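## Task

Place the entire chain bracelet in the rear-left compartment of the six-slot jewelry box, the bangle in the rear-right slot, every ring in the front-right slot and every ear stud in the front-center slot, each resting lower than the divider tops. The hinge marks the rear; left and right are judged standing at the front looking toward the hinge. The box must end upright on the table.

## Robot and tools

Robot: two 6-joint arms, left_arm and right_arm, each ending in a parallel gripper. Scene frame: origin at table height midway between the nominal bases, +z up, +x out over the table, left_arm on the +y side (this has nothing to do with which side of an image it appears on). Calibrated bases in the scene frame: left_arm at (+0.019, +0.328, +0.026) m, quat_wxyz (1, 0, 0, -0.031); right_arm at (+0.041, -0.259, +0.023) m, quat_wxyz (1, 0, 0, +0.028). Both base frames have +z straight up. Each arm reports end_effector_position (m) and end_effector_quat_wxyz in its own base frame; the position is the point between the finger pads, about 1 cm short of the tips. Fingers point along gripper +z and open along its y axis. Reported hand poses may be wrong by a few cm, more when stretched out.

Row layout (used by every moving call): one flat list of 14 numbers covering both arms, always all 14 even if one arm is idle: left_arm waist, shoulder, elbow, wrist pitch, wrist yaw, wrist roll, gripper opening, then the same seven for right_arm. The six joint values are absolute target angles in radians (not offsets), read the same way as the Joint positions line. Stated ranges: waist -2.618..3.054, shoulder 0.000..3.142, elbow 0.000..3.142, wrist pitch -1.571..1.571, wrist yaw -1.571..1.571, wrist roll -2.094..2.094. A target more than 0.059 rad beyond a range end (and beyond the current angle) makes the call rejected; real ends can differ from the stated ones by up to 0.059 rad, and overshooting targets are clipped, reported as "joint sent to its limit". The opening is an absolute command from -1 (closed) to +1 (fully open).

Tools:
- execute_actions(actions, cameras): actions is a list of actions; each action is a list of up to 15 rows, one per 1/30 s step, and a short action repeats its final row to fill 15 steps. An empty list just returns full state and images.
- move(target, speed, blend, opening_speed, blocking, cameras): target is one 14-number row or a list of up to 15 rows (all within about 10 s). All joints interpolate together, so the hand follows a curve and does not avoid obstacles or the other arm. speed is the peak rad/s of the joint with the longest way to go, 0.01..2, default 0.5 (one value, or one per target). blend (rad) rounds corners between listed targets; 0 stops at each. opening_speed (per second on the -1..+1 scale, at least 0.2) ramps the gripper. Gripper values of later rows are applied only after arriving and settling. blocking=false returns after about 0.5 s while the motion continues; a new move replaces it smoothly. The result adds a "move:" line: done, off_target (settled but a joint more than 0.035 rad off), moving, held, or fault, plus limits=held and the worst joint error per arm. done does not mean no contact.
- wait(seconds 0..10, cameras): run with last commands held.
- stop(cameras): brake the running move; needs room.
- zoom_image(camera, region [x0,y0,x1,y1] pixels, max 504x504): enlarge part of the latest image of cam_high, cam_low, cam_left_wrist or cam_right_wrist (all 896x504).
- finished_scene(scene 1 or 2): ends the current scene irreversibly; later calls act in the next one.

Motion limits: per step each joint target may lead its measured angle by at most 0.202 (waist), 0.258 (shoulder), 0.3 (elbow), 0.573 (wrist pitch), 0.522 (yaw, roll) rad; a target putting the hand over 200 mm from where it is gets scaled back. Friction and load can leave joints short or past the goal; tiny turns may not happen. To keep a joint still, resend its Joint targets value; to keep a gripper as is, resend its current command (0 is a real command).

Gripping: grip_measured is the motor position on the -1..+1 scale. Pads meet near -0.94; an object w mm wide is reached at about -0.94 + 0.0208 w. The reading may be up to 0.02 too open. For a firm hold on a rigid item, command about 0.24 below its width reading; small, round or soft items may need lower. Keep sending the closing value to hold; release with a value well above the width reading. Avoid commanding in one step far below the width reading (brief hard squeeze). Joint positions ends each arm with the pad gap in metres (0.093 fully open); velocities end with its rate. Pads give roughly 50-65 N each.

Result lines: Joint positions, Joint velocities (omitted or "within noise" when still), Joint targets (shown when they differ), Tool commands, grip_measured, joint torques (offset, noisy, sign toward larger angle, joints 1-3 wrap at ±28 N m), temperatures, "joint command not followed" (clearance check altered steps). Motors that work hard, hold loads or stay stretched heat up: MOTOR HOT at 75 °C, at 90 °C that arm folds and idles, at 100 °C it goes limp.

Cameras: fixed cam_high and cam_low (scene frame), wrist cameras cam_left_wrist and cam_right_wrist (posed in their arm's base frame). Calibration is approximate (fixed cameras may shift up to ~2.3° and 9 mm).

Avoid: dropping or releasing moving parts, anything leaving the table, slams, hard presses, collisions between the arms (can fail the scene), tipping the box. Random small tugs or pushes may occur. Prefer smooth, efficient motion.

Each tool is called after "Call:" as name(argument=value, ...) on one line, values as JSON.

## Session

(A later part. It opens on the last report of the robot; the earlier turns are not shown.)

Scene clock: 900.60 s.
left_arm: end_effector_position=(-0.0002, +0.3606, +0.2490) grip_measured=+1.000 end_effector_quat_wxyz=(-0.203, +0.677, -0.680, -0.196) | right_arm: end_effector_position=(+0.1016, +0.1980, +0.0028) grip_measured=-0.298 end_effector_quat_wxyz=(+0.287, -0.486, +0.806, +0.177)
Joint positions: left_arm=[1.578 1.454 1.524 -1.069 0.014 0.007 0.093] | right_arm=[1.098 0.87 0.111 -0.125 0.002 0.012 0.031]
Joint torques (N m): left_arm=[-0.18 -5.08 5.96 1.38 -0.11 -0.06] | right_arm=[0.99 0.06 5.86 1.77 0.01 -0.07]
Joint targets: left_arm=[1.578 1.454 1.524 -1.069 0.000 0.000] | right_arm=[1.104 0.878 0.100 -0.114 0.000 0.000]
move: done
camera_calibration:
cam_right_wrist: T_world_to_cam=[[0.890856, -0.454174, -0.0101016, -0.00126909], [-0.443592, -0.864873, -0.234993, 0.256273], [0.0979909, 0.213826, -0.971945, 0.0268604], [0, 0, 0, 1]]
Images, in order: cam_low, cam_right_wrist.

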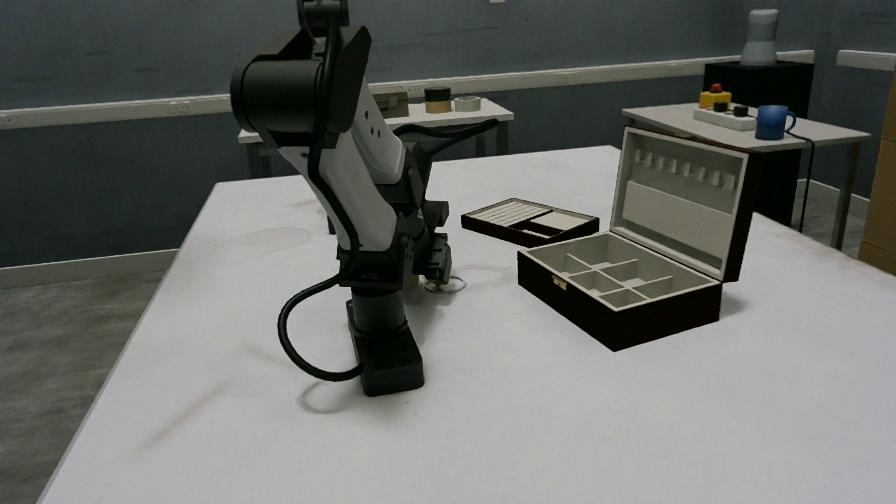

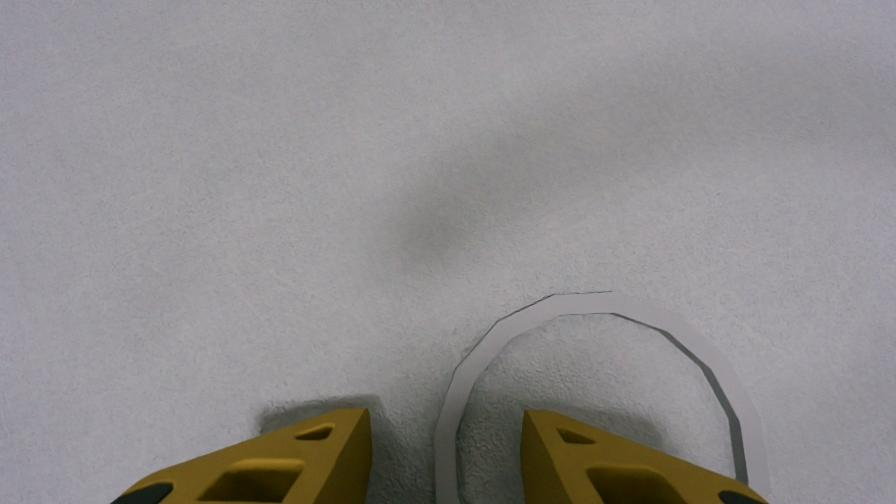

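Call:
move(target=[[1.578,1.454,1.524,-1.069,0.0,0.0,1,1.104,0.900,0.084,-0.073,0.0,0.0,-0.3],[1.578,1.454,1.524,-1.069,0.0,0.0,1,1.104,0.900,0.084,-0.073,0.0,0.0,-1.0]], speed=0.1, opening_speed=0.5, cameras=["cam_low","cam_right_wrist"])

Call:
zoom_image(camera="cam_low", region=[380, 200, 520, 320])

Scene clock: 909.83 s.
left_arm: end_effector_position=(-0.0002, +0.3606, +0.2490) grip_measured=+1.000 end_effector_quat_wxyz=(-0.203, +0.677, -0.680, -0.196) | right_arm: end_effector_position=(+0.1036, +0.2020, +0.0028) grip_measured=-0.966 end_effector_quat_wxyz=(+0.297, -0.484, +0.803, +0.183)
Joint positions: left_arm=[1.578 1.454 1.524 -1.069 0.014 0.007 0.093] | right_arm=[1.098 0.89 0.098 -0.066 0.002 0.012 0]
Joint torques (N m): left_arm=[-0.18 -5.08 5.96 1.38 -0.11 -0.05] | right_arm=[1.01 0.13 5.45 1.65 0.01 -0.07]
Joint targets: left_arm=[1.578 1.454 1.524 -1.069 0.000 0.000] | right_arm=[1.104 0.900 0.084 -0.073 0.000 0.000]
move: done
camera_calibration:
cam_right_wrist: T_world_to_cam=[[0.891105, -0.453691, -0.00981231, -0.00139915], [-0.440451, -0.859489, -0.259388, 0.259279], [0.109248, 0.235463, -0.965723, 0.0203027], [0, 0, 0, 1]]
Images, in order: cam_low, cam_right_wrist.

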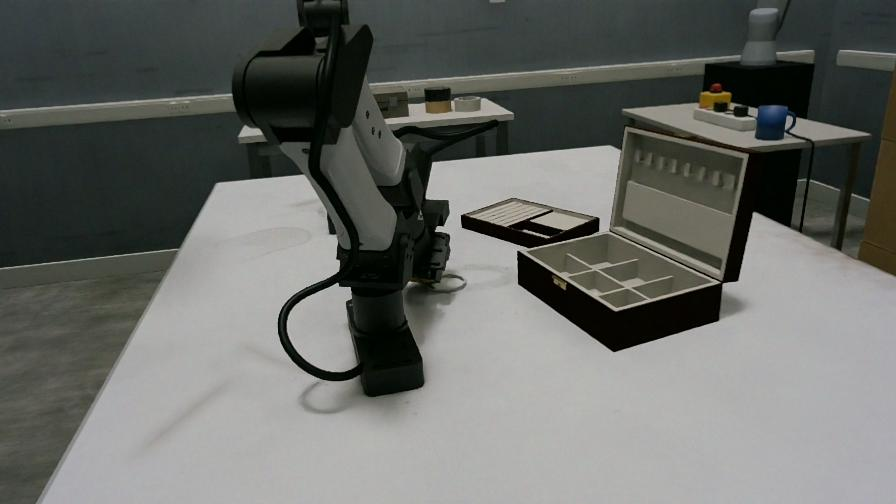

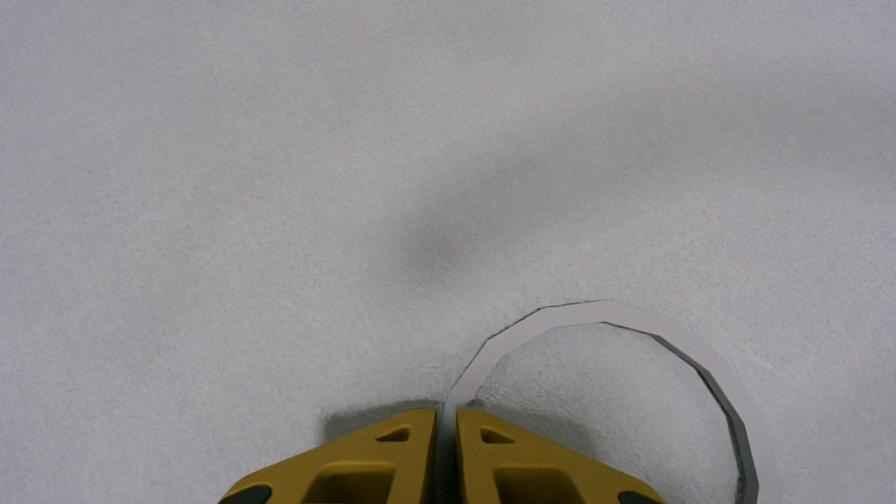

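Scaled by 3.600 from the camera's 896x504 image, which has a finer 1280x720 frame.

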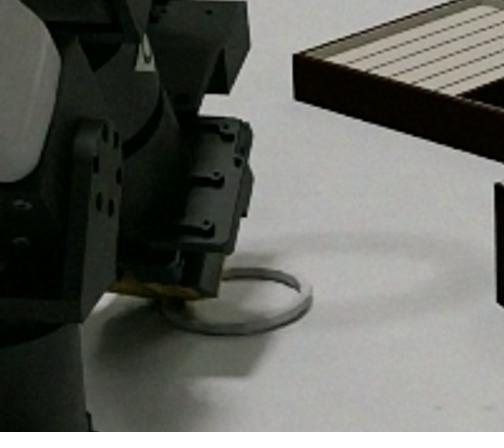

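Call:
move(target=[[1.578,1.454,1.524,-1.069,0.0,0.0,1,1.104,0.70,0.32,-0.48,0.0,0.0,-1.0],[1.578,1.454,1.524,-1.069,0.0,0.0,1,0.9,1.0,0.80,-0.66,0.0,0.0,-1.0],[1.578,1.454,1.524,-1.069,0.0,0.0,1,-0.09,1.3,0.95,-0.51,-0.25,0.0,-1.0]], speed=[0.3,0.5,0.5], blend=[0.05,0.05,0])

Call:
zoom_image(camera="cam_low", region=[480, 60, 780, 360])

Scene clock: 989.60 s.
left_arm: end_effector_position=(-0.0002, +0.3606, +0.2490) grip_measured=+1.000 end_effector_quat_wxyz=(-0.203, +0.677, -0.680, -0.196) | right_arm: end_effector_position=(+0.3480, +0.0097, +0.1499) grip_measured=-0.966 end_effector_quat_wxyz=(+0.333, +0.007, +0.938, +0.100)
Joint positions: left_arm=[1.578 1.454 1.524 -1.069 0.014 0.007 0.093] | right_arm=[-0.087 1.291 0.924 -0.529 -0.24 0.012 0]
Joint torques (N m): left_arm=[-0.18 -5.08 5.96 1.38 -0.11 -0.05] | right_arm=[0.25 -4.53 9.96 1.82 -0.22 -0.08]
Motor temperatures (°C): left_arm=[26 37 37 40 26 27 27] | right_arm=[29 38 41 36 26 25 28]
Joint targets: left_arm=[1.578 1.454 1.524 -1.069 0.000 0.000] | right_arm=[-0.090 1.300 0.950 -0.510 -0.250 0.000]
move: done
camera_calibration:
cam_left_wrist: T_world_to_cam=[[0.999895, 0.00426763, 0.0138832, -0.00475029], [0.00661983, -0.98471, -0.174078, 0.440453], [0.012928, 0.174151, -0.984634, 0.263194], [0, 0, 0, 1]]
cam_right_wrist: T_world_to_cam=[[0.0657885, -0.978322, -0.196361, 0.0152979], [-0.972248, -0.0185714, -0.233213, 0.412816], [0.224511, 0.206254, -0.952394, 0.139072], [0, 0, 0, 1]]

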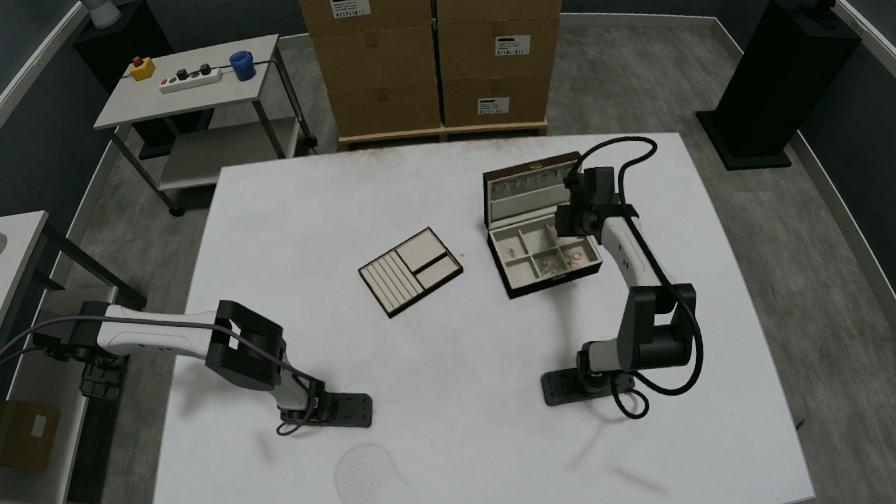

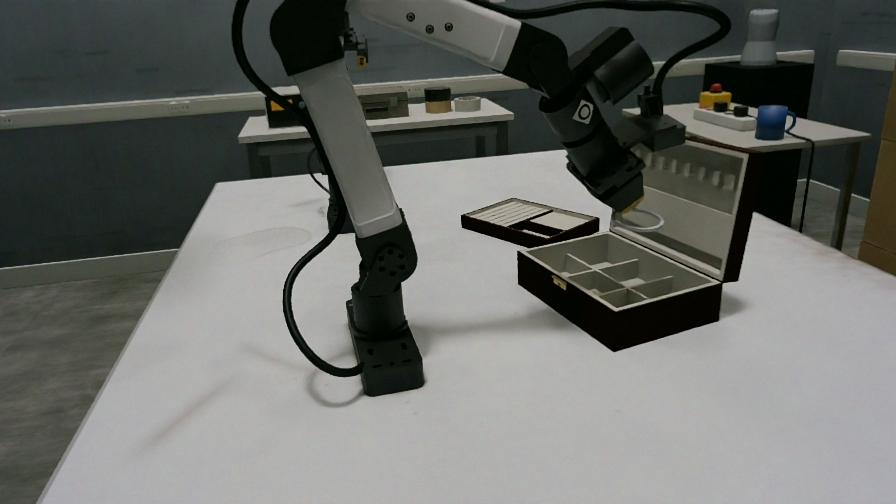

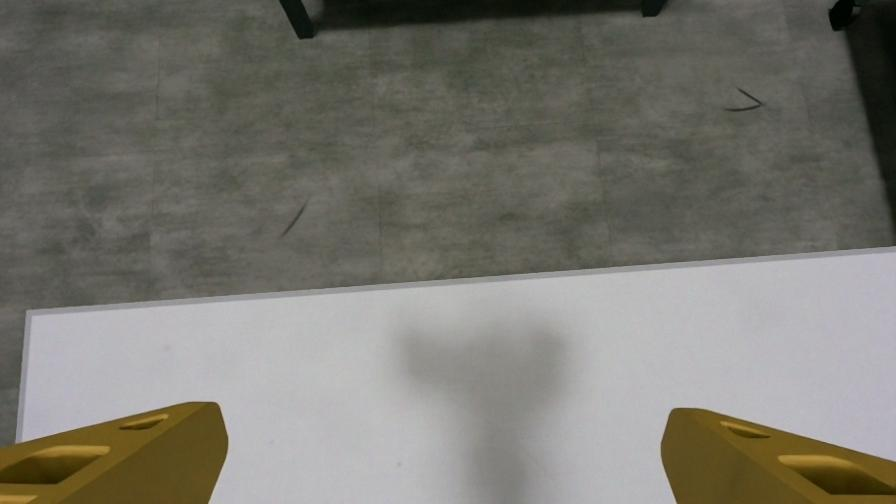

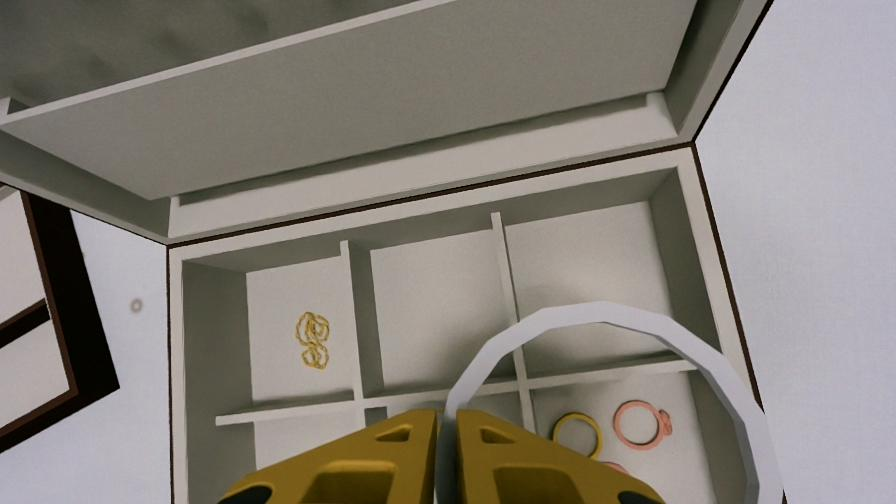

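Scaled by 1.680 from the camera's 896x504 image, which has a finer 1280x720 frame.

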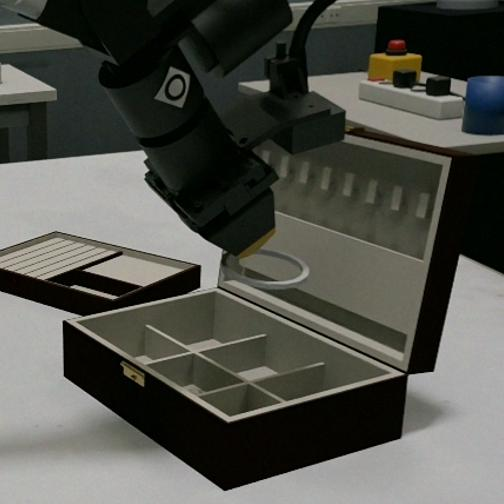

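Call:
move(target=[1.578,1.454,1.524,-1.069,0.0,0.0,1,-0.1,1.592,0.858,-0.12,-0.26,0.0,-1.0], speed=0.3, cameras=["cam_low","cam_right_wrist"])

Call:
zoom_image(camera="cam_low", region=[500, 100, 760, 360])

Scene clock: 1007.20 s.
left_arm: end_effector_position=(-0.0002, +0.3606, +0.2490) grip_measured=+1.000 end_effector_quat_wxyz=(-0.203, +0.677, -0.680, -0.196) | right_arm: end_effector_position=(+0.4042, +0.0044, +0.0815) grip_measured=-0.966 end_effector_quat_wxyz=(+0.350, +0.005, +0.931, +0.103)
Joint positions: left_arm=[1.578 1.454 1.524 -1.069 0.014 0.007 0.093] | right_arm=[-0.093 1.584 0.864 -0.139 -0.251 0.012 0]
Joint torques (N m): left_arm=[-0.18 -5.08 5.96 1.38 -0.11 -0.05] | right_arm=[-0.14 -6.93 6.41 1.92 -0.2 -0.08]
Joint targets: left_arm=[1.578 1.454 1.524 -1.069 0.000 0.000] | right_arm=[-0.100 1.592 0.858 -0.120 -0.260 0.000]
move: done
camera_calibration:
cam_right_wrist: T_world_to_cam=[[0.0745908, -0.977252, -0.19853, -0.0104166], [-0.962869, -0.0187818, -0.269313, 0.450487], [0.259458, 0.211246, -0.942367, 0.0474631], [0, 0, 0, 1]]
Images, in order: cam_low, cam_right_wrist.

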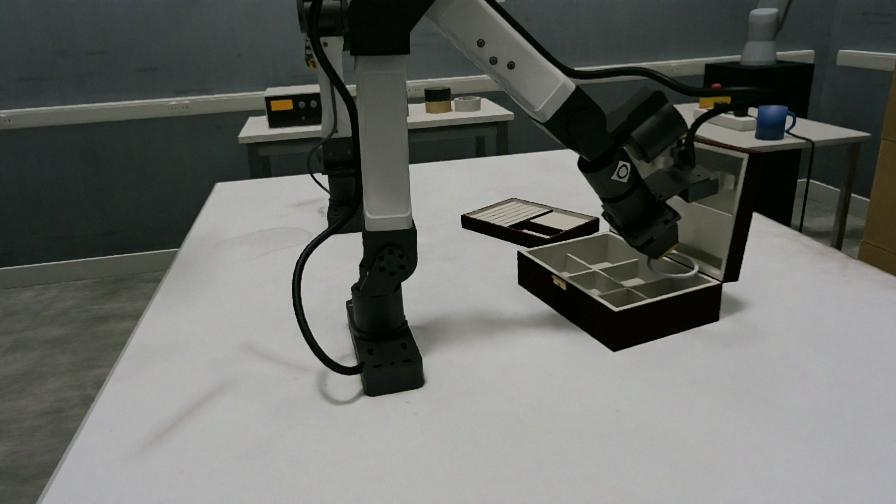

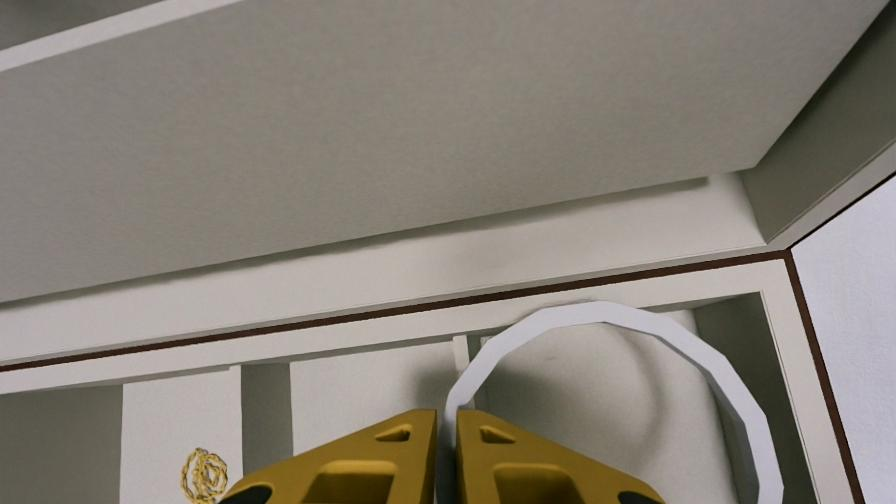

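Scaled by 1.938 from the camera's 896x504 image, which has a finer 1280x720 frame.

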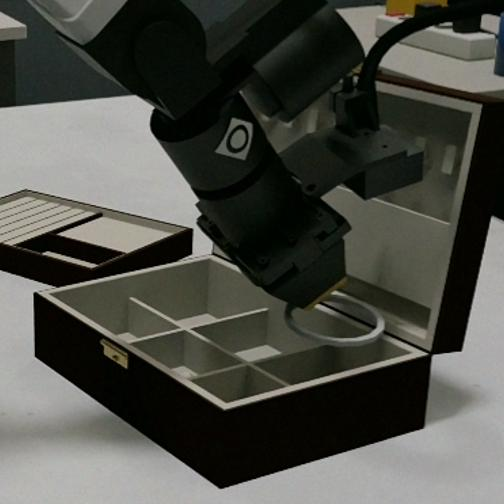

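Call:
move(target=[[1.578,1.454,1.524,-1.069,0.0,0.0,1,-0.1135,1.592,0.858,-0.12,-0.26,0.0,-1.0],[1.578,1.454,1.524,-1.069,0.0,0.0,1,-0.1135,1.672,0.789,0.026,-0.26,0.0,-1.0]], speed=0.15, cameras=["cam_low","cam_right_wrist"])

Call:
zoom_image(camera="cam_low", region=[560, 180, 760, 360])

Scene clock: 1024.47 s.
left_arm: end_effector_position=(-0.0002, +0.3606, +0.2490) grip_measured=+1.000 end_effector_quat_wxyz=(-0.203, +0.677, -0.680, -0.196) | right_arm: end_effector_position=(+0.4054, -0.0022, +0.0491) grip_measured=-0.966 end_effector_quat_wxyz=(+0.351, +0.012, +0.931, +0.101)
Joint positions: left_arm=[1.578 1.454 1.524 -1.069 0.014 0.007 0.093] | right_arm=[-0.109 1.661 0.796 0.007 -0.252 0.012 0]
Joint torques (N m): left_arm=[-0.2 -5.08 5.96 1.38 -0.11 -0.05] | right_arm=[0.1 -7.01 5.87 1.91 -0.19 -0.09]
Joint targets: left_arm=[1.578 1.454 1.524 -1.069 0.000 0.000] | right_arm=[-0.114 1.672 0.789 0.026 -0.260 0.000]
move: done
camera_calibration:
cam_right_wrist: T_world_to_cam=[[0.059551, -0.978057, -0.199646, -0.0171369], [-0.963011, -0.00363585, -0.269438, 0.442883], [0.2628, 0.208306, -0.942096, 0.0166698], [0, 0, 0, 1]]
Images, in order: cam_low, cam_right_wrist.

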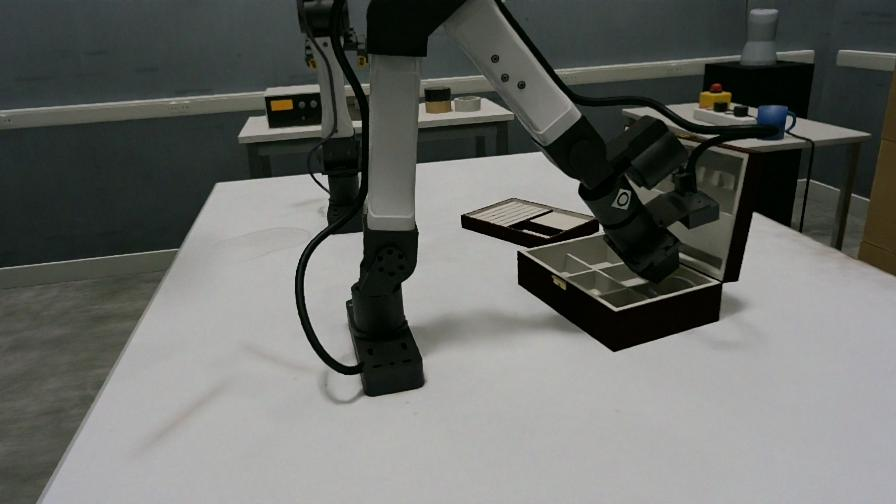

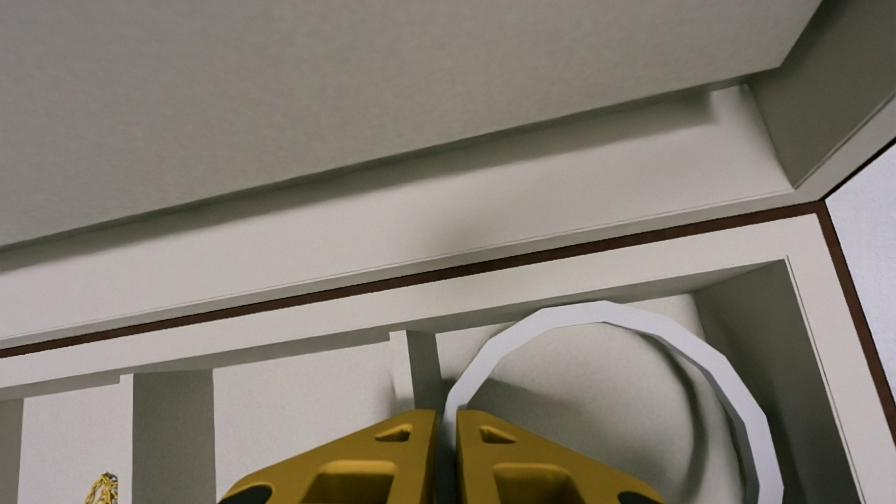

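Scaled by 2.520 from the camera's 896x504 image, which has a finer 1280x720 frame.

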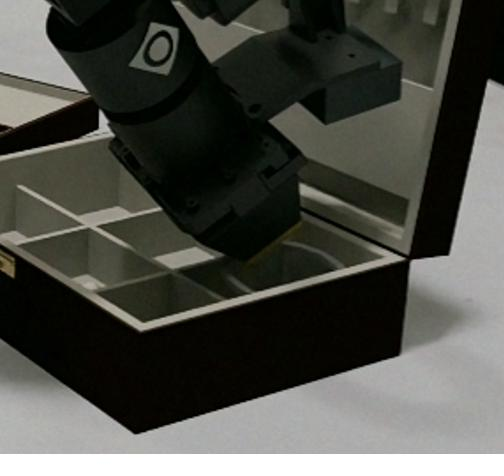

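Call:
move(target=[[1.578,1.454,1.524,-1.069,0.0,0.0,1,-0.1195,1.672,0.789,0.026,-0.26,0.0,-1.0],[1.578,1.454,1.524,-1.069,0.0,0.0,1,-0.1195,1.707,0.756,0.094,-0.26,0.0,-1.0]], speed=0.1, cameras=["cam_low","cam_right_wrist"])

Call:
zoom_image(camera="cam_low", region=[560, 180, 760, 360])

Scene clock: 1039.70 s.
left_arm: end_effector_position=(-0.0002, +0.3606, +0.2490) grip_measured=+1.000 end_effector_quat_wxyz=(-0.203, +0.677, -0.680, -0.196) | right_arm: end_effector_position=(+0.4067, -0.0049, +0.0386) grip_measured=-0.966 end_effector_quat_wxyz=(+0.358, +0.014, +0.928, +0.099)
Joint positions: left_arm=[1.578 1.454 1.524 -1.069 0.014 0.007 0.093] | right_arm=[-0.116 1.692 0.765 0.082 -0.252 0.012 0]
Joint torques (N m): left_arm=[-0.2 -5.08 5.96 1.38 -0.11 -0.06] | right_arm=[0.14 -6.67 5.37 1.83 -0.19 -0.08]
Motor temperatures (°C): left_arm=[26 37 37 40 26 27 27] | right_arm=[29 43 41 38 26 25 29]
Joint targets: left_arm=[1.578 1.454 1.524 -1.069 0.000 0.000] | right_arm=[-0.120 1.707 0.756 0.094 -0.260 0.000]
move: done
camera_calibration:
cam_right_wrist: T_world_to_cam=[[0.0562138, -0.978772, -0.197094, -0.0207828], [-0.95882, 0.00212229, -0.284007, 0.440212], [0.278397, 0.204943, -0.938346, 0.000501024], [0, 0, 0, 1]]
Images, in order: cam_low, cam_right_wrist.

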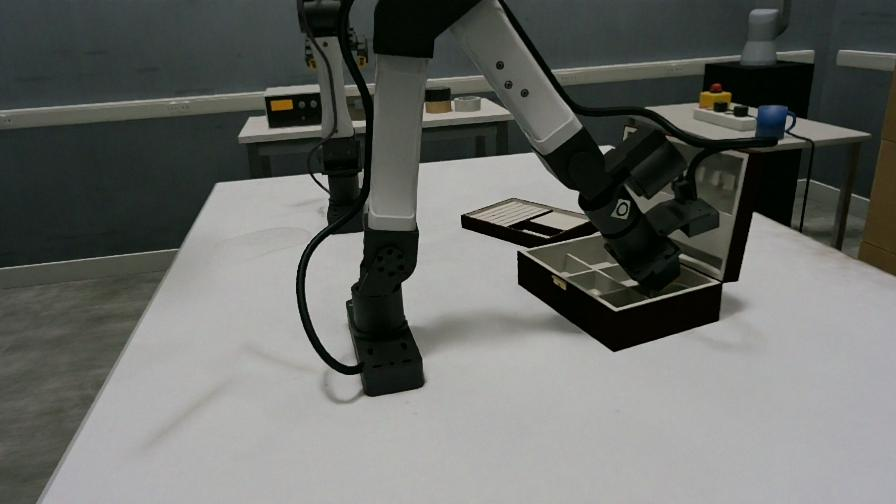

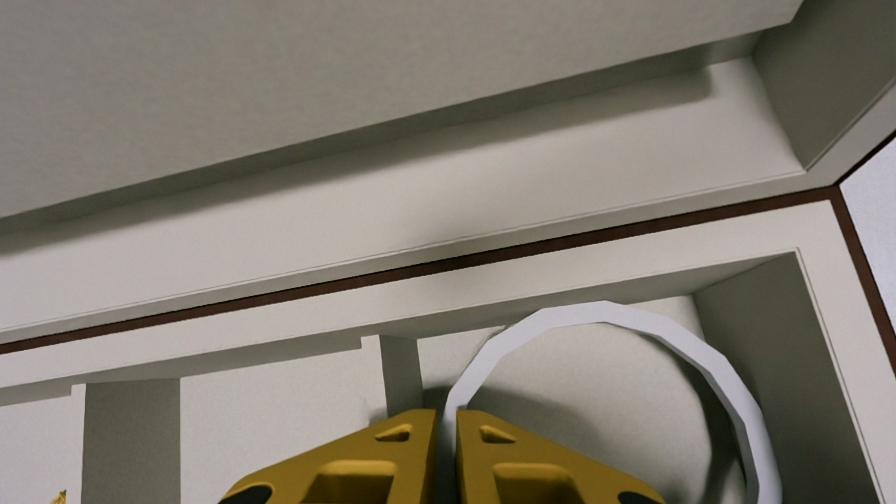

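Scaled by 2.520 from the camera's 896x504 image, which has a finer 1280x720 frame.

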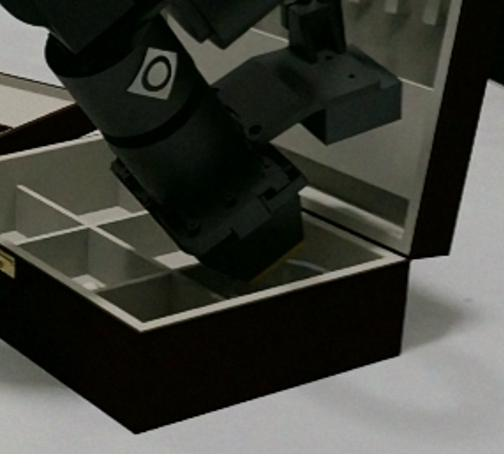

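Call:
move(target=[1.578,1.454,1.524,-1.069,0.0,0.0,1,-0.1195,1.732,0.732,0.140,-0.26,0.0,-1.0], speed=0.1, cameras=["cam_low","cam_right_wrist"])

Call:
zoom_image(camera="cam_right_wrist", region=[300, 254, 896, 504])

Scene clock: 1055.03 s.
left_arm: end_effector_position=(-0.0002, +0.3606, +0.2490) grip_measured=+1.000 end_effector_quat_wxyz=(-0.203, +0.677, -0.680, -0.196) | right_arm: end_effector_position=(+0.4075, -0.0051, +0.0370) grip_measured=-0.966 end_effector_quat_wxyz=(+0.368, +0.013, +0.924, +0.101)
Joint positions: left_arm=[1.578 1.454 1.524 -1.069 0.014 0.007 0.093] | right_arm=[-0.119 1.697 0.745 0.129 -0.26 0.012 0]
Joint torques (N m): left_arm=[-0.2 -5.08 5.96 1.38 -0.11 -0.06] | right_arm=[0.43 -4.82 4.96 1.87 -0.1 -0.08]
Joint targets: left_arm=[1.578 1.454 1.524 -1.069 0.000 0.000] | right_arm=[-0.120 1.732 0.732 0.140 -0.260 0.000]
move: done
camera_calibration:
cam_right_wrist: T_world_to_cam=[[0.0623157, -0.977967, -0.199244, -0.0237346], [-0.952602, 0.00127972, -0.304218, 0.438721], [0.29777, 0.208758, -0.931533, -0.00937141], [0, 0, 0, 1]]
Images, in order: cam_low, cam_right_wrist.

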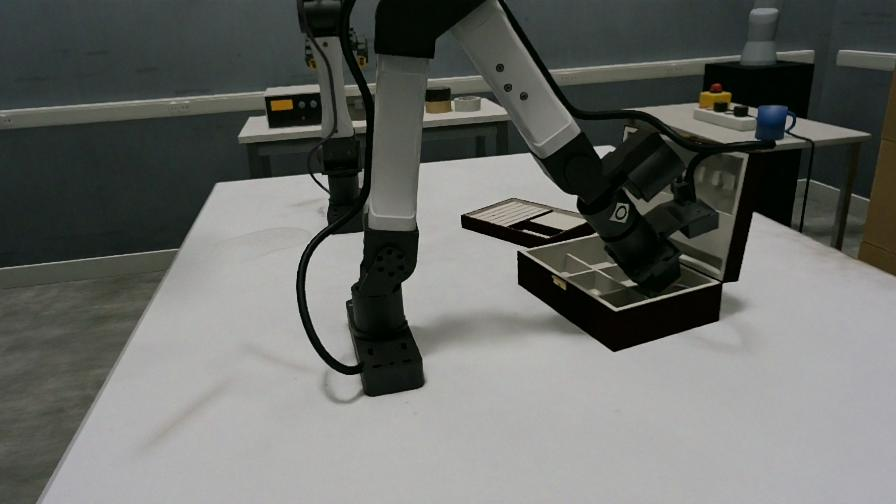

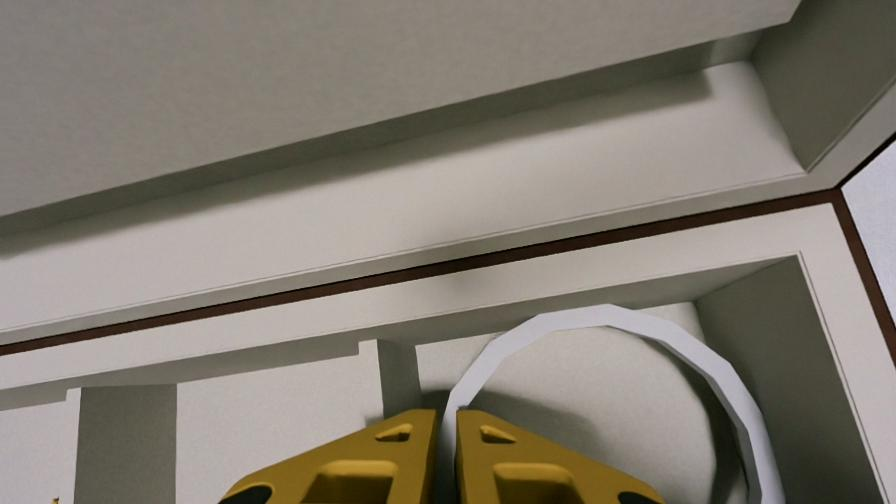

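Region (300, 254, 896, 504) is 596x250 pixels. A region can be at most 504 by 504 pixels.

Call:
move(target=[[1.578,1.454,1.524,-1.069,0.0,0.0,1,-0.1195,1.705,0.758,0.080,-0.26,0.0,-1.0],[1.578,1.454,1.524,-1.069,0.0,0.0,1,-0.1195,1.705,0.758,0.080,-0.26,0.0,-0.7]], speed=0.1, opening_speed=0.3, cameras=["cam_low","cam_right_wrist"])

Call:
zoom_image(camera="cam_low", region=[560, 180, 760, 360])

Scene clock: 1064.80 s.
left_arm: end_effector_position=(-0.0002, +0.3606, +0.2490) grip_measured=+1.000 end_effector_quat_wxyz=(-0.203, +0.677, -0.680, -0.196) | right_arm: end_effector_position=(+0.4078, -0.0081, +0.0371) grip_measured=-0.702 end_effector_quat_wxyz=(+0.367, +0.016, +0.925, +0.096)
Joint positions: left_arm=[1.578 1.454 1.524 -1.069 0.014 0.007 0.093] | right_arm=[-0.122 1.697 0.75 0.122 -0.251 0.012 0.011]
Joint torques (N m): left_arm=[-0.2 -5.08 5.94 1.37 -0.11 -0.05] | right_arm=[0.75 -7.41 7.01 1.32 -0.21 -0.08]
Joint targets: left_arm=[1.578 1.454 1.524 -1.069 0.000 0.000] | right_arm=[-0.119 1.705 0.758 0.080 -0.260 0.000]
move: off_target (right_arm); target 2's new numbers were sent with right_arm's wrist pitch 0.042 rad from that target; right_arm: the wrist pitch is farthest, 0.042 rad from its target
camera_calibration:
cam_right_wrist: T_world_to_cam=[[0.0519321, -0.979833, -0.192953, -0.0226846], [-0.95361, 0.00871643, -0.30092, 0.439451], [0.296533, 0.19963, -0.933925, -0.00818968], [0, 0, 0, 1]]
Images, in order: cam_low, cam_right_wrist.

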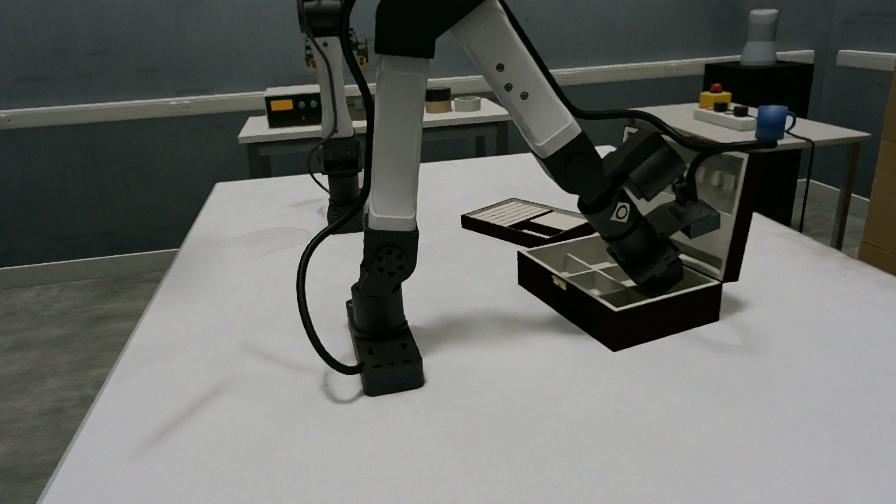

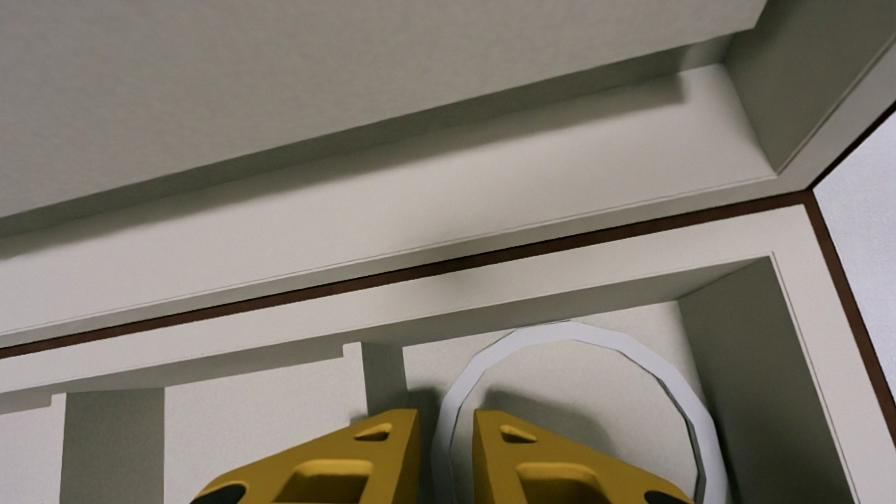

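Scaled by 2.520 from the camera's 896x504 image, which has a finer 1280x720 frame.

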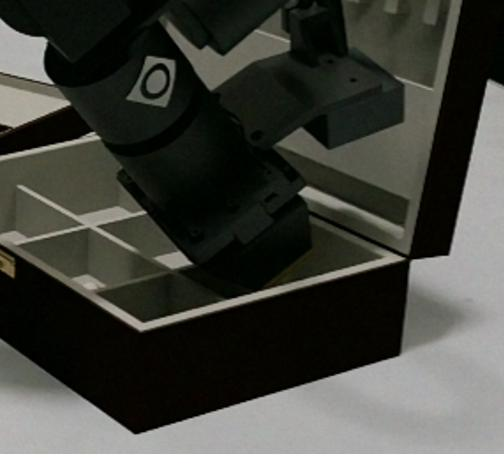

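Call:
move(target=[[1.578,1.454,1.524,-1.069,0.0,0.0,1,-0.119,1.592,0.858,-0.13,-0.26,0.0,-0.7],[1.578,1.454,1.524,-1.069,0.0,0.0,1,-0.09,1.35,1.1,-0.8,0.0,0.0,-0.7]], speed=[0.25,0.5], blend=[0.03,0])

Call:
zoom_image(camera="cam_low", region=[500, 120, 760, 360])

Call:
zoom_image(camera="cam_right_wrist", region=[200, 50, 700, 504])

Scene clock: 1075.17 s.
left_arm: end_effector_position=(-0.0002, +0.3606, +0.2490) grip_measured=+1.000 end_effector_quat_wxyz=(-0.203, +0.677, -0.680, -0.196) | right_arm: end_effector_position=(+0.3335, -0.0305, +0.1480) grip_measured=-0.702 end_effector_quat_wxyz=(+0.249, +0.051, +0.967, -0.006)
Joint positions: left_arm=[1.578 1.454 1.524 -1.069 0.014 0.007 0.093] | right_arm=[-0.096 1.365 1.079 -0.782 -0.01 0.012 0.012]
Joint torques (N m): left_arm=[-0.18 -5.07 5.96 1.38 -0.11 -0.05] | right_arm=[1.03 -7.34 9.32 1.18 0.1 -0.07]
Joint targets: left_arm=[1.578 1.454 1.524 -1.069 0.000 0.000] | right_arm=[-0.090 1.350 1.100 -0.800 0.000 0.000]
move: done
camera_calibration:
cam_left_wrist: T_world_to_cam=[[0.999895, 0.00426763, 0.0138832, -0.00475029], [0.00661983, -0.98471, -0.174078, 0.440453], [0.012928, 0.174151, -0.984634, 0.263194], [0, 0, 0, 1]]
cam_right_wrist: T_world_to_cam=[[-0.0905779, -0.995688, -0.0200427, 0.00210078], [-0.994394, 0.0915261, -0.0529522, 0.381547], [0.0545583, 0.015134, -0.998396, 0.206438], [0, 0, 0, 1]]

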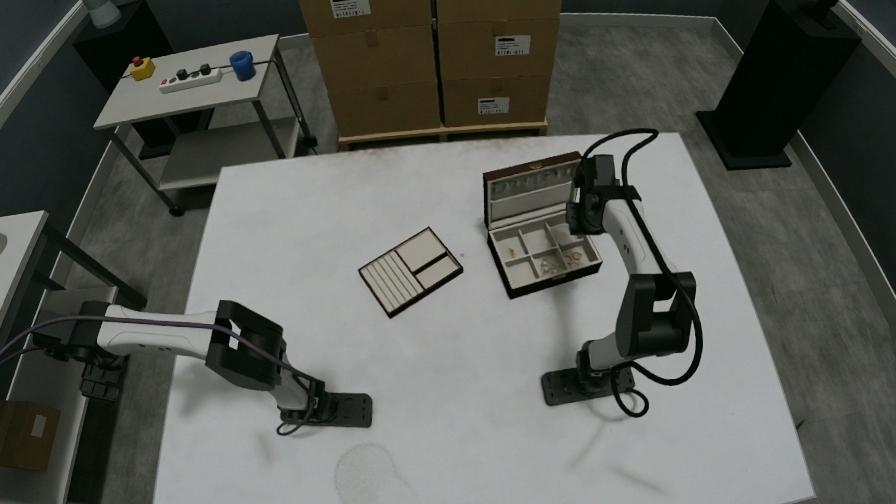

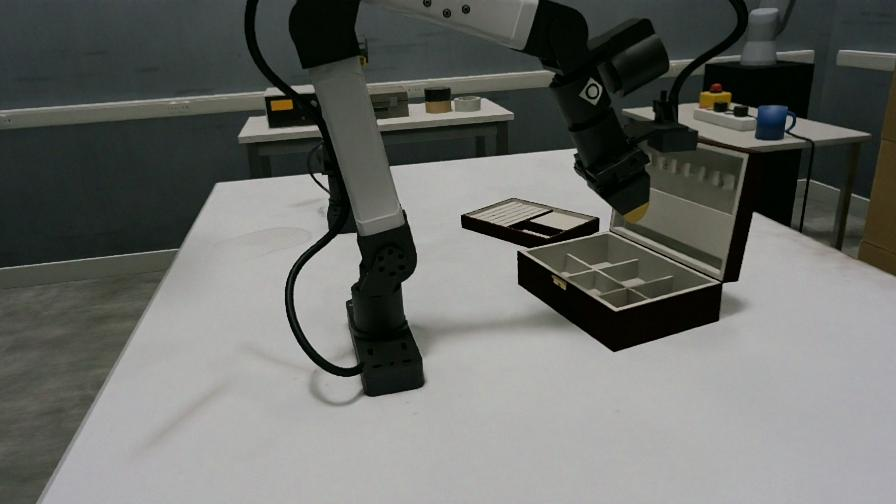

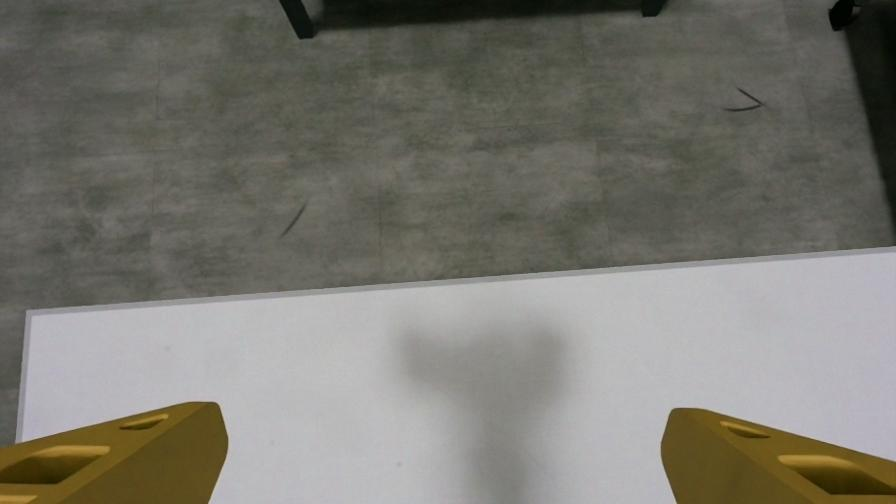

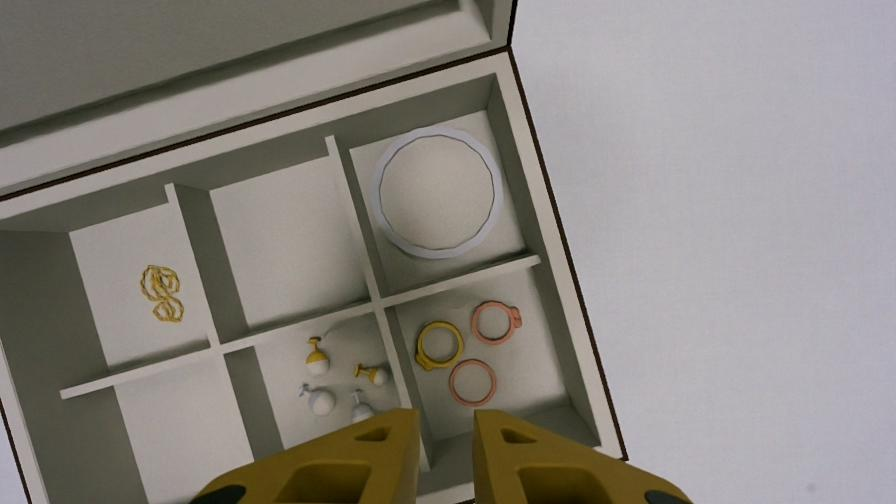

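Scaled by 1.938 from the camera's 896x504 image, which has a finer 1280x720 frame.

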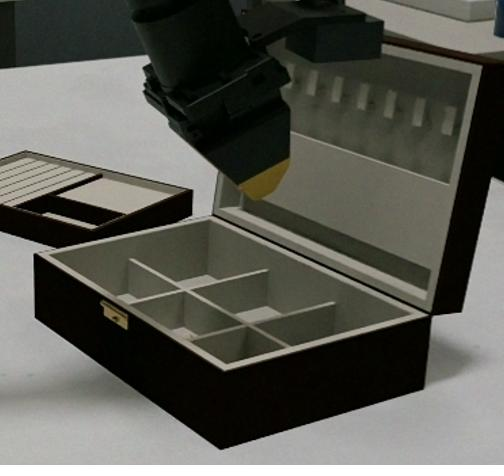

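Scaled by 1.008 from the camera's 896x504 image, which has a finer 1280x720 frame.

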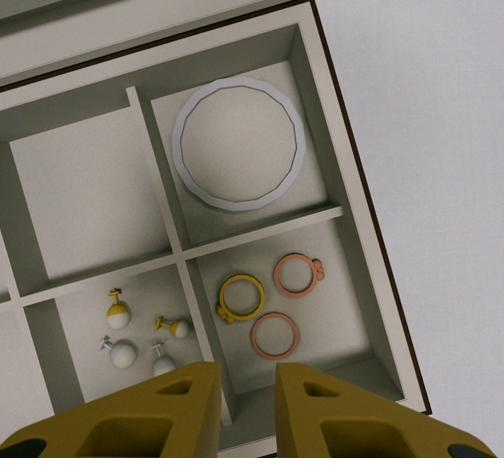

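Call:
zoom_image(camera="cam_high", region=[160, 280, 420, 480])

Call:
zoom_image(camera="cam_low", region=[200, 160, 520, 340])

Scaled by 1.938 from the camera's 896x504 image, which has a finer 1280x720 frame.

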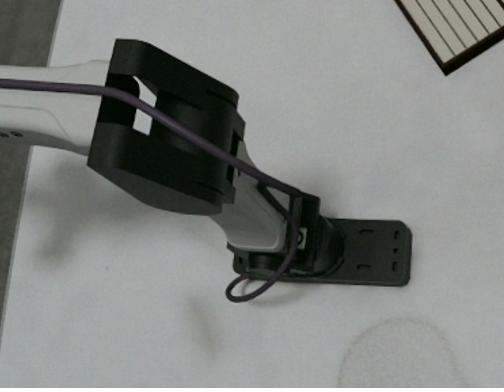

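Scaled by 1.575 from the camera's 896x504 image, which has a finer 1280x720 frame.

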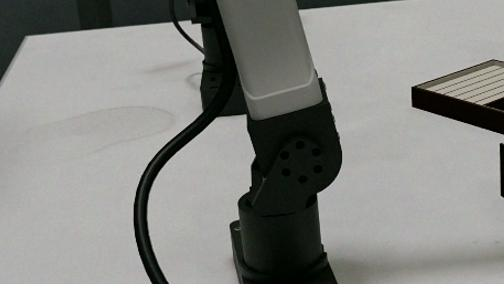

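Call:
finished_scene(scene=1)

The scene is finished: the task was done.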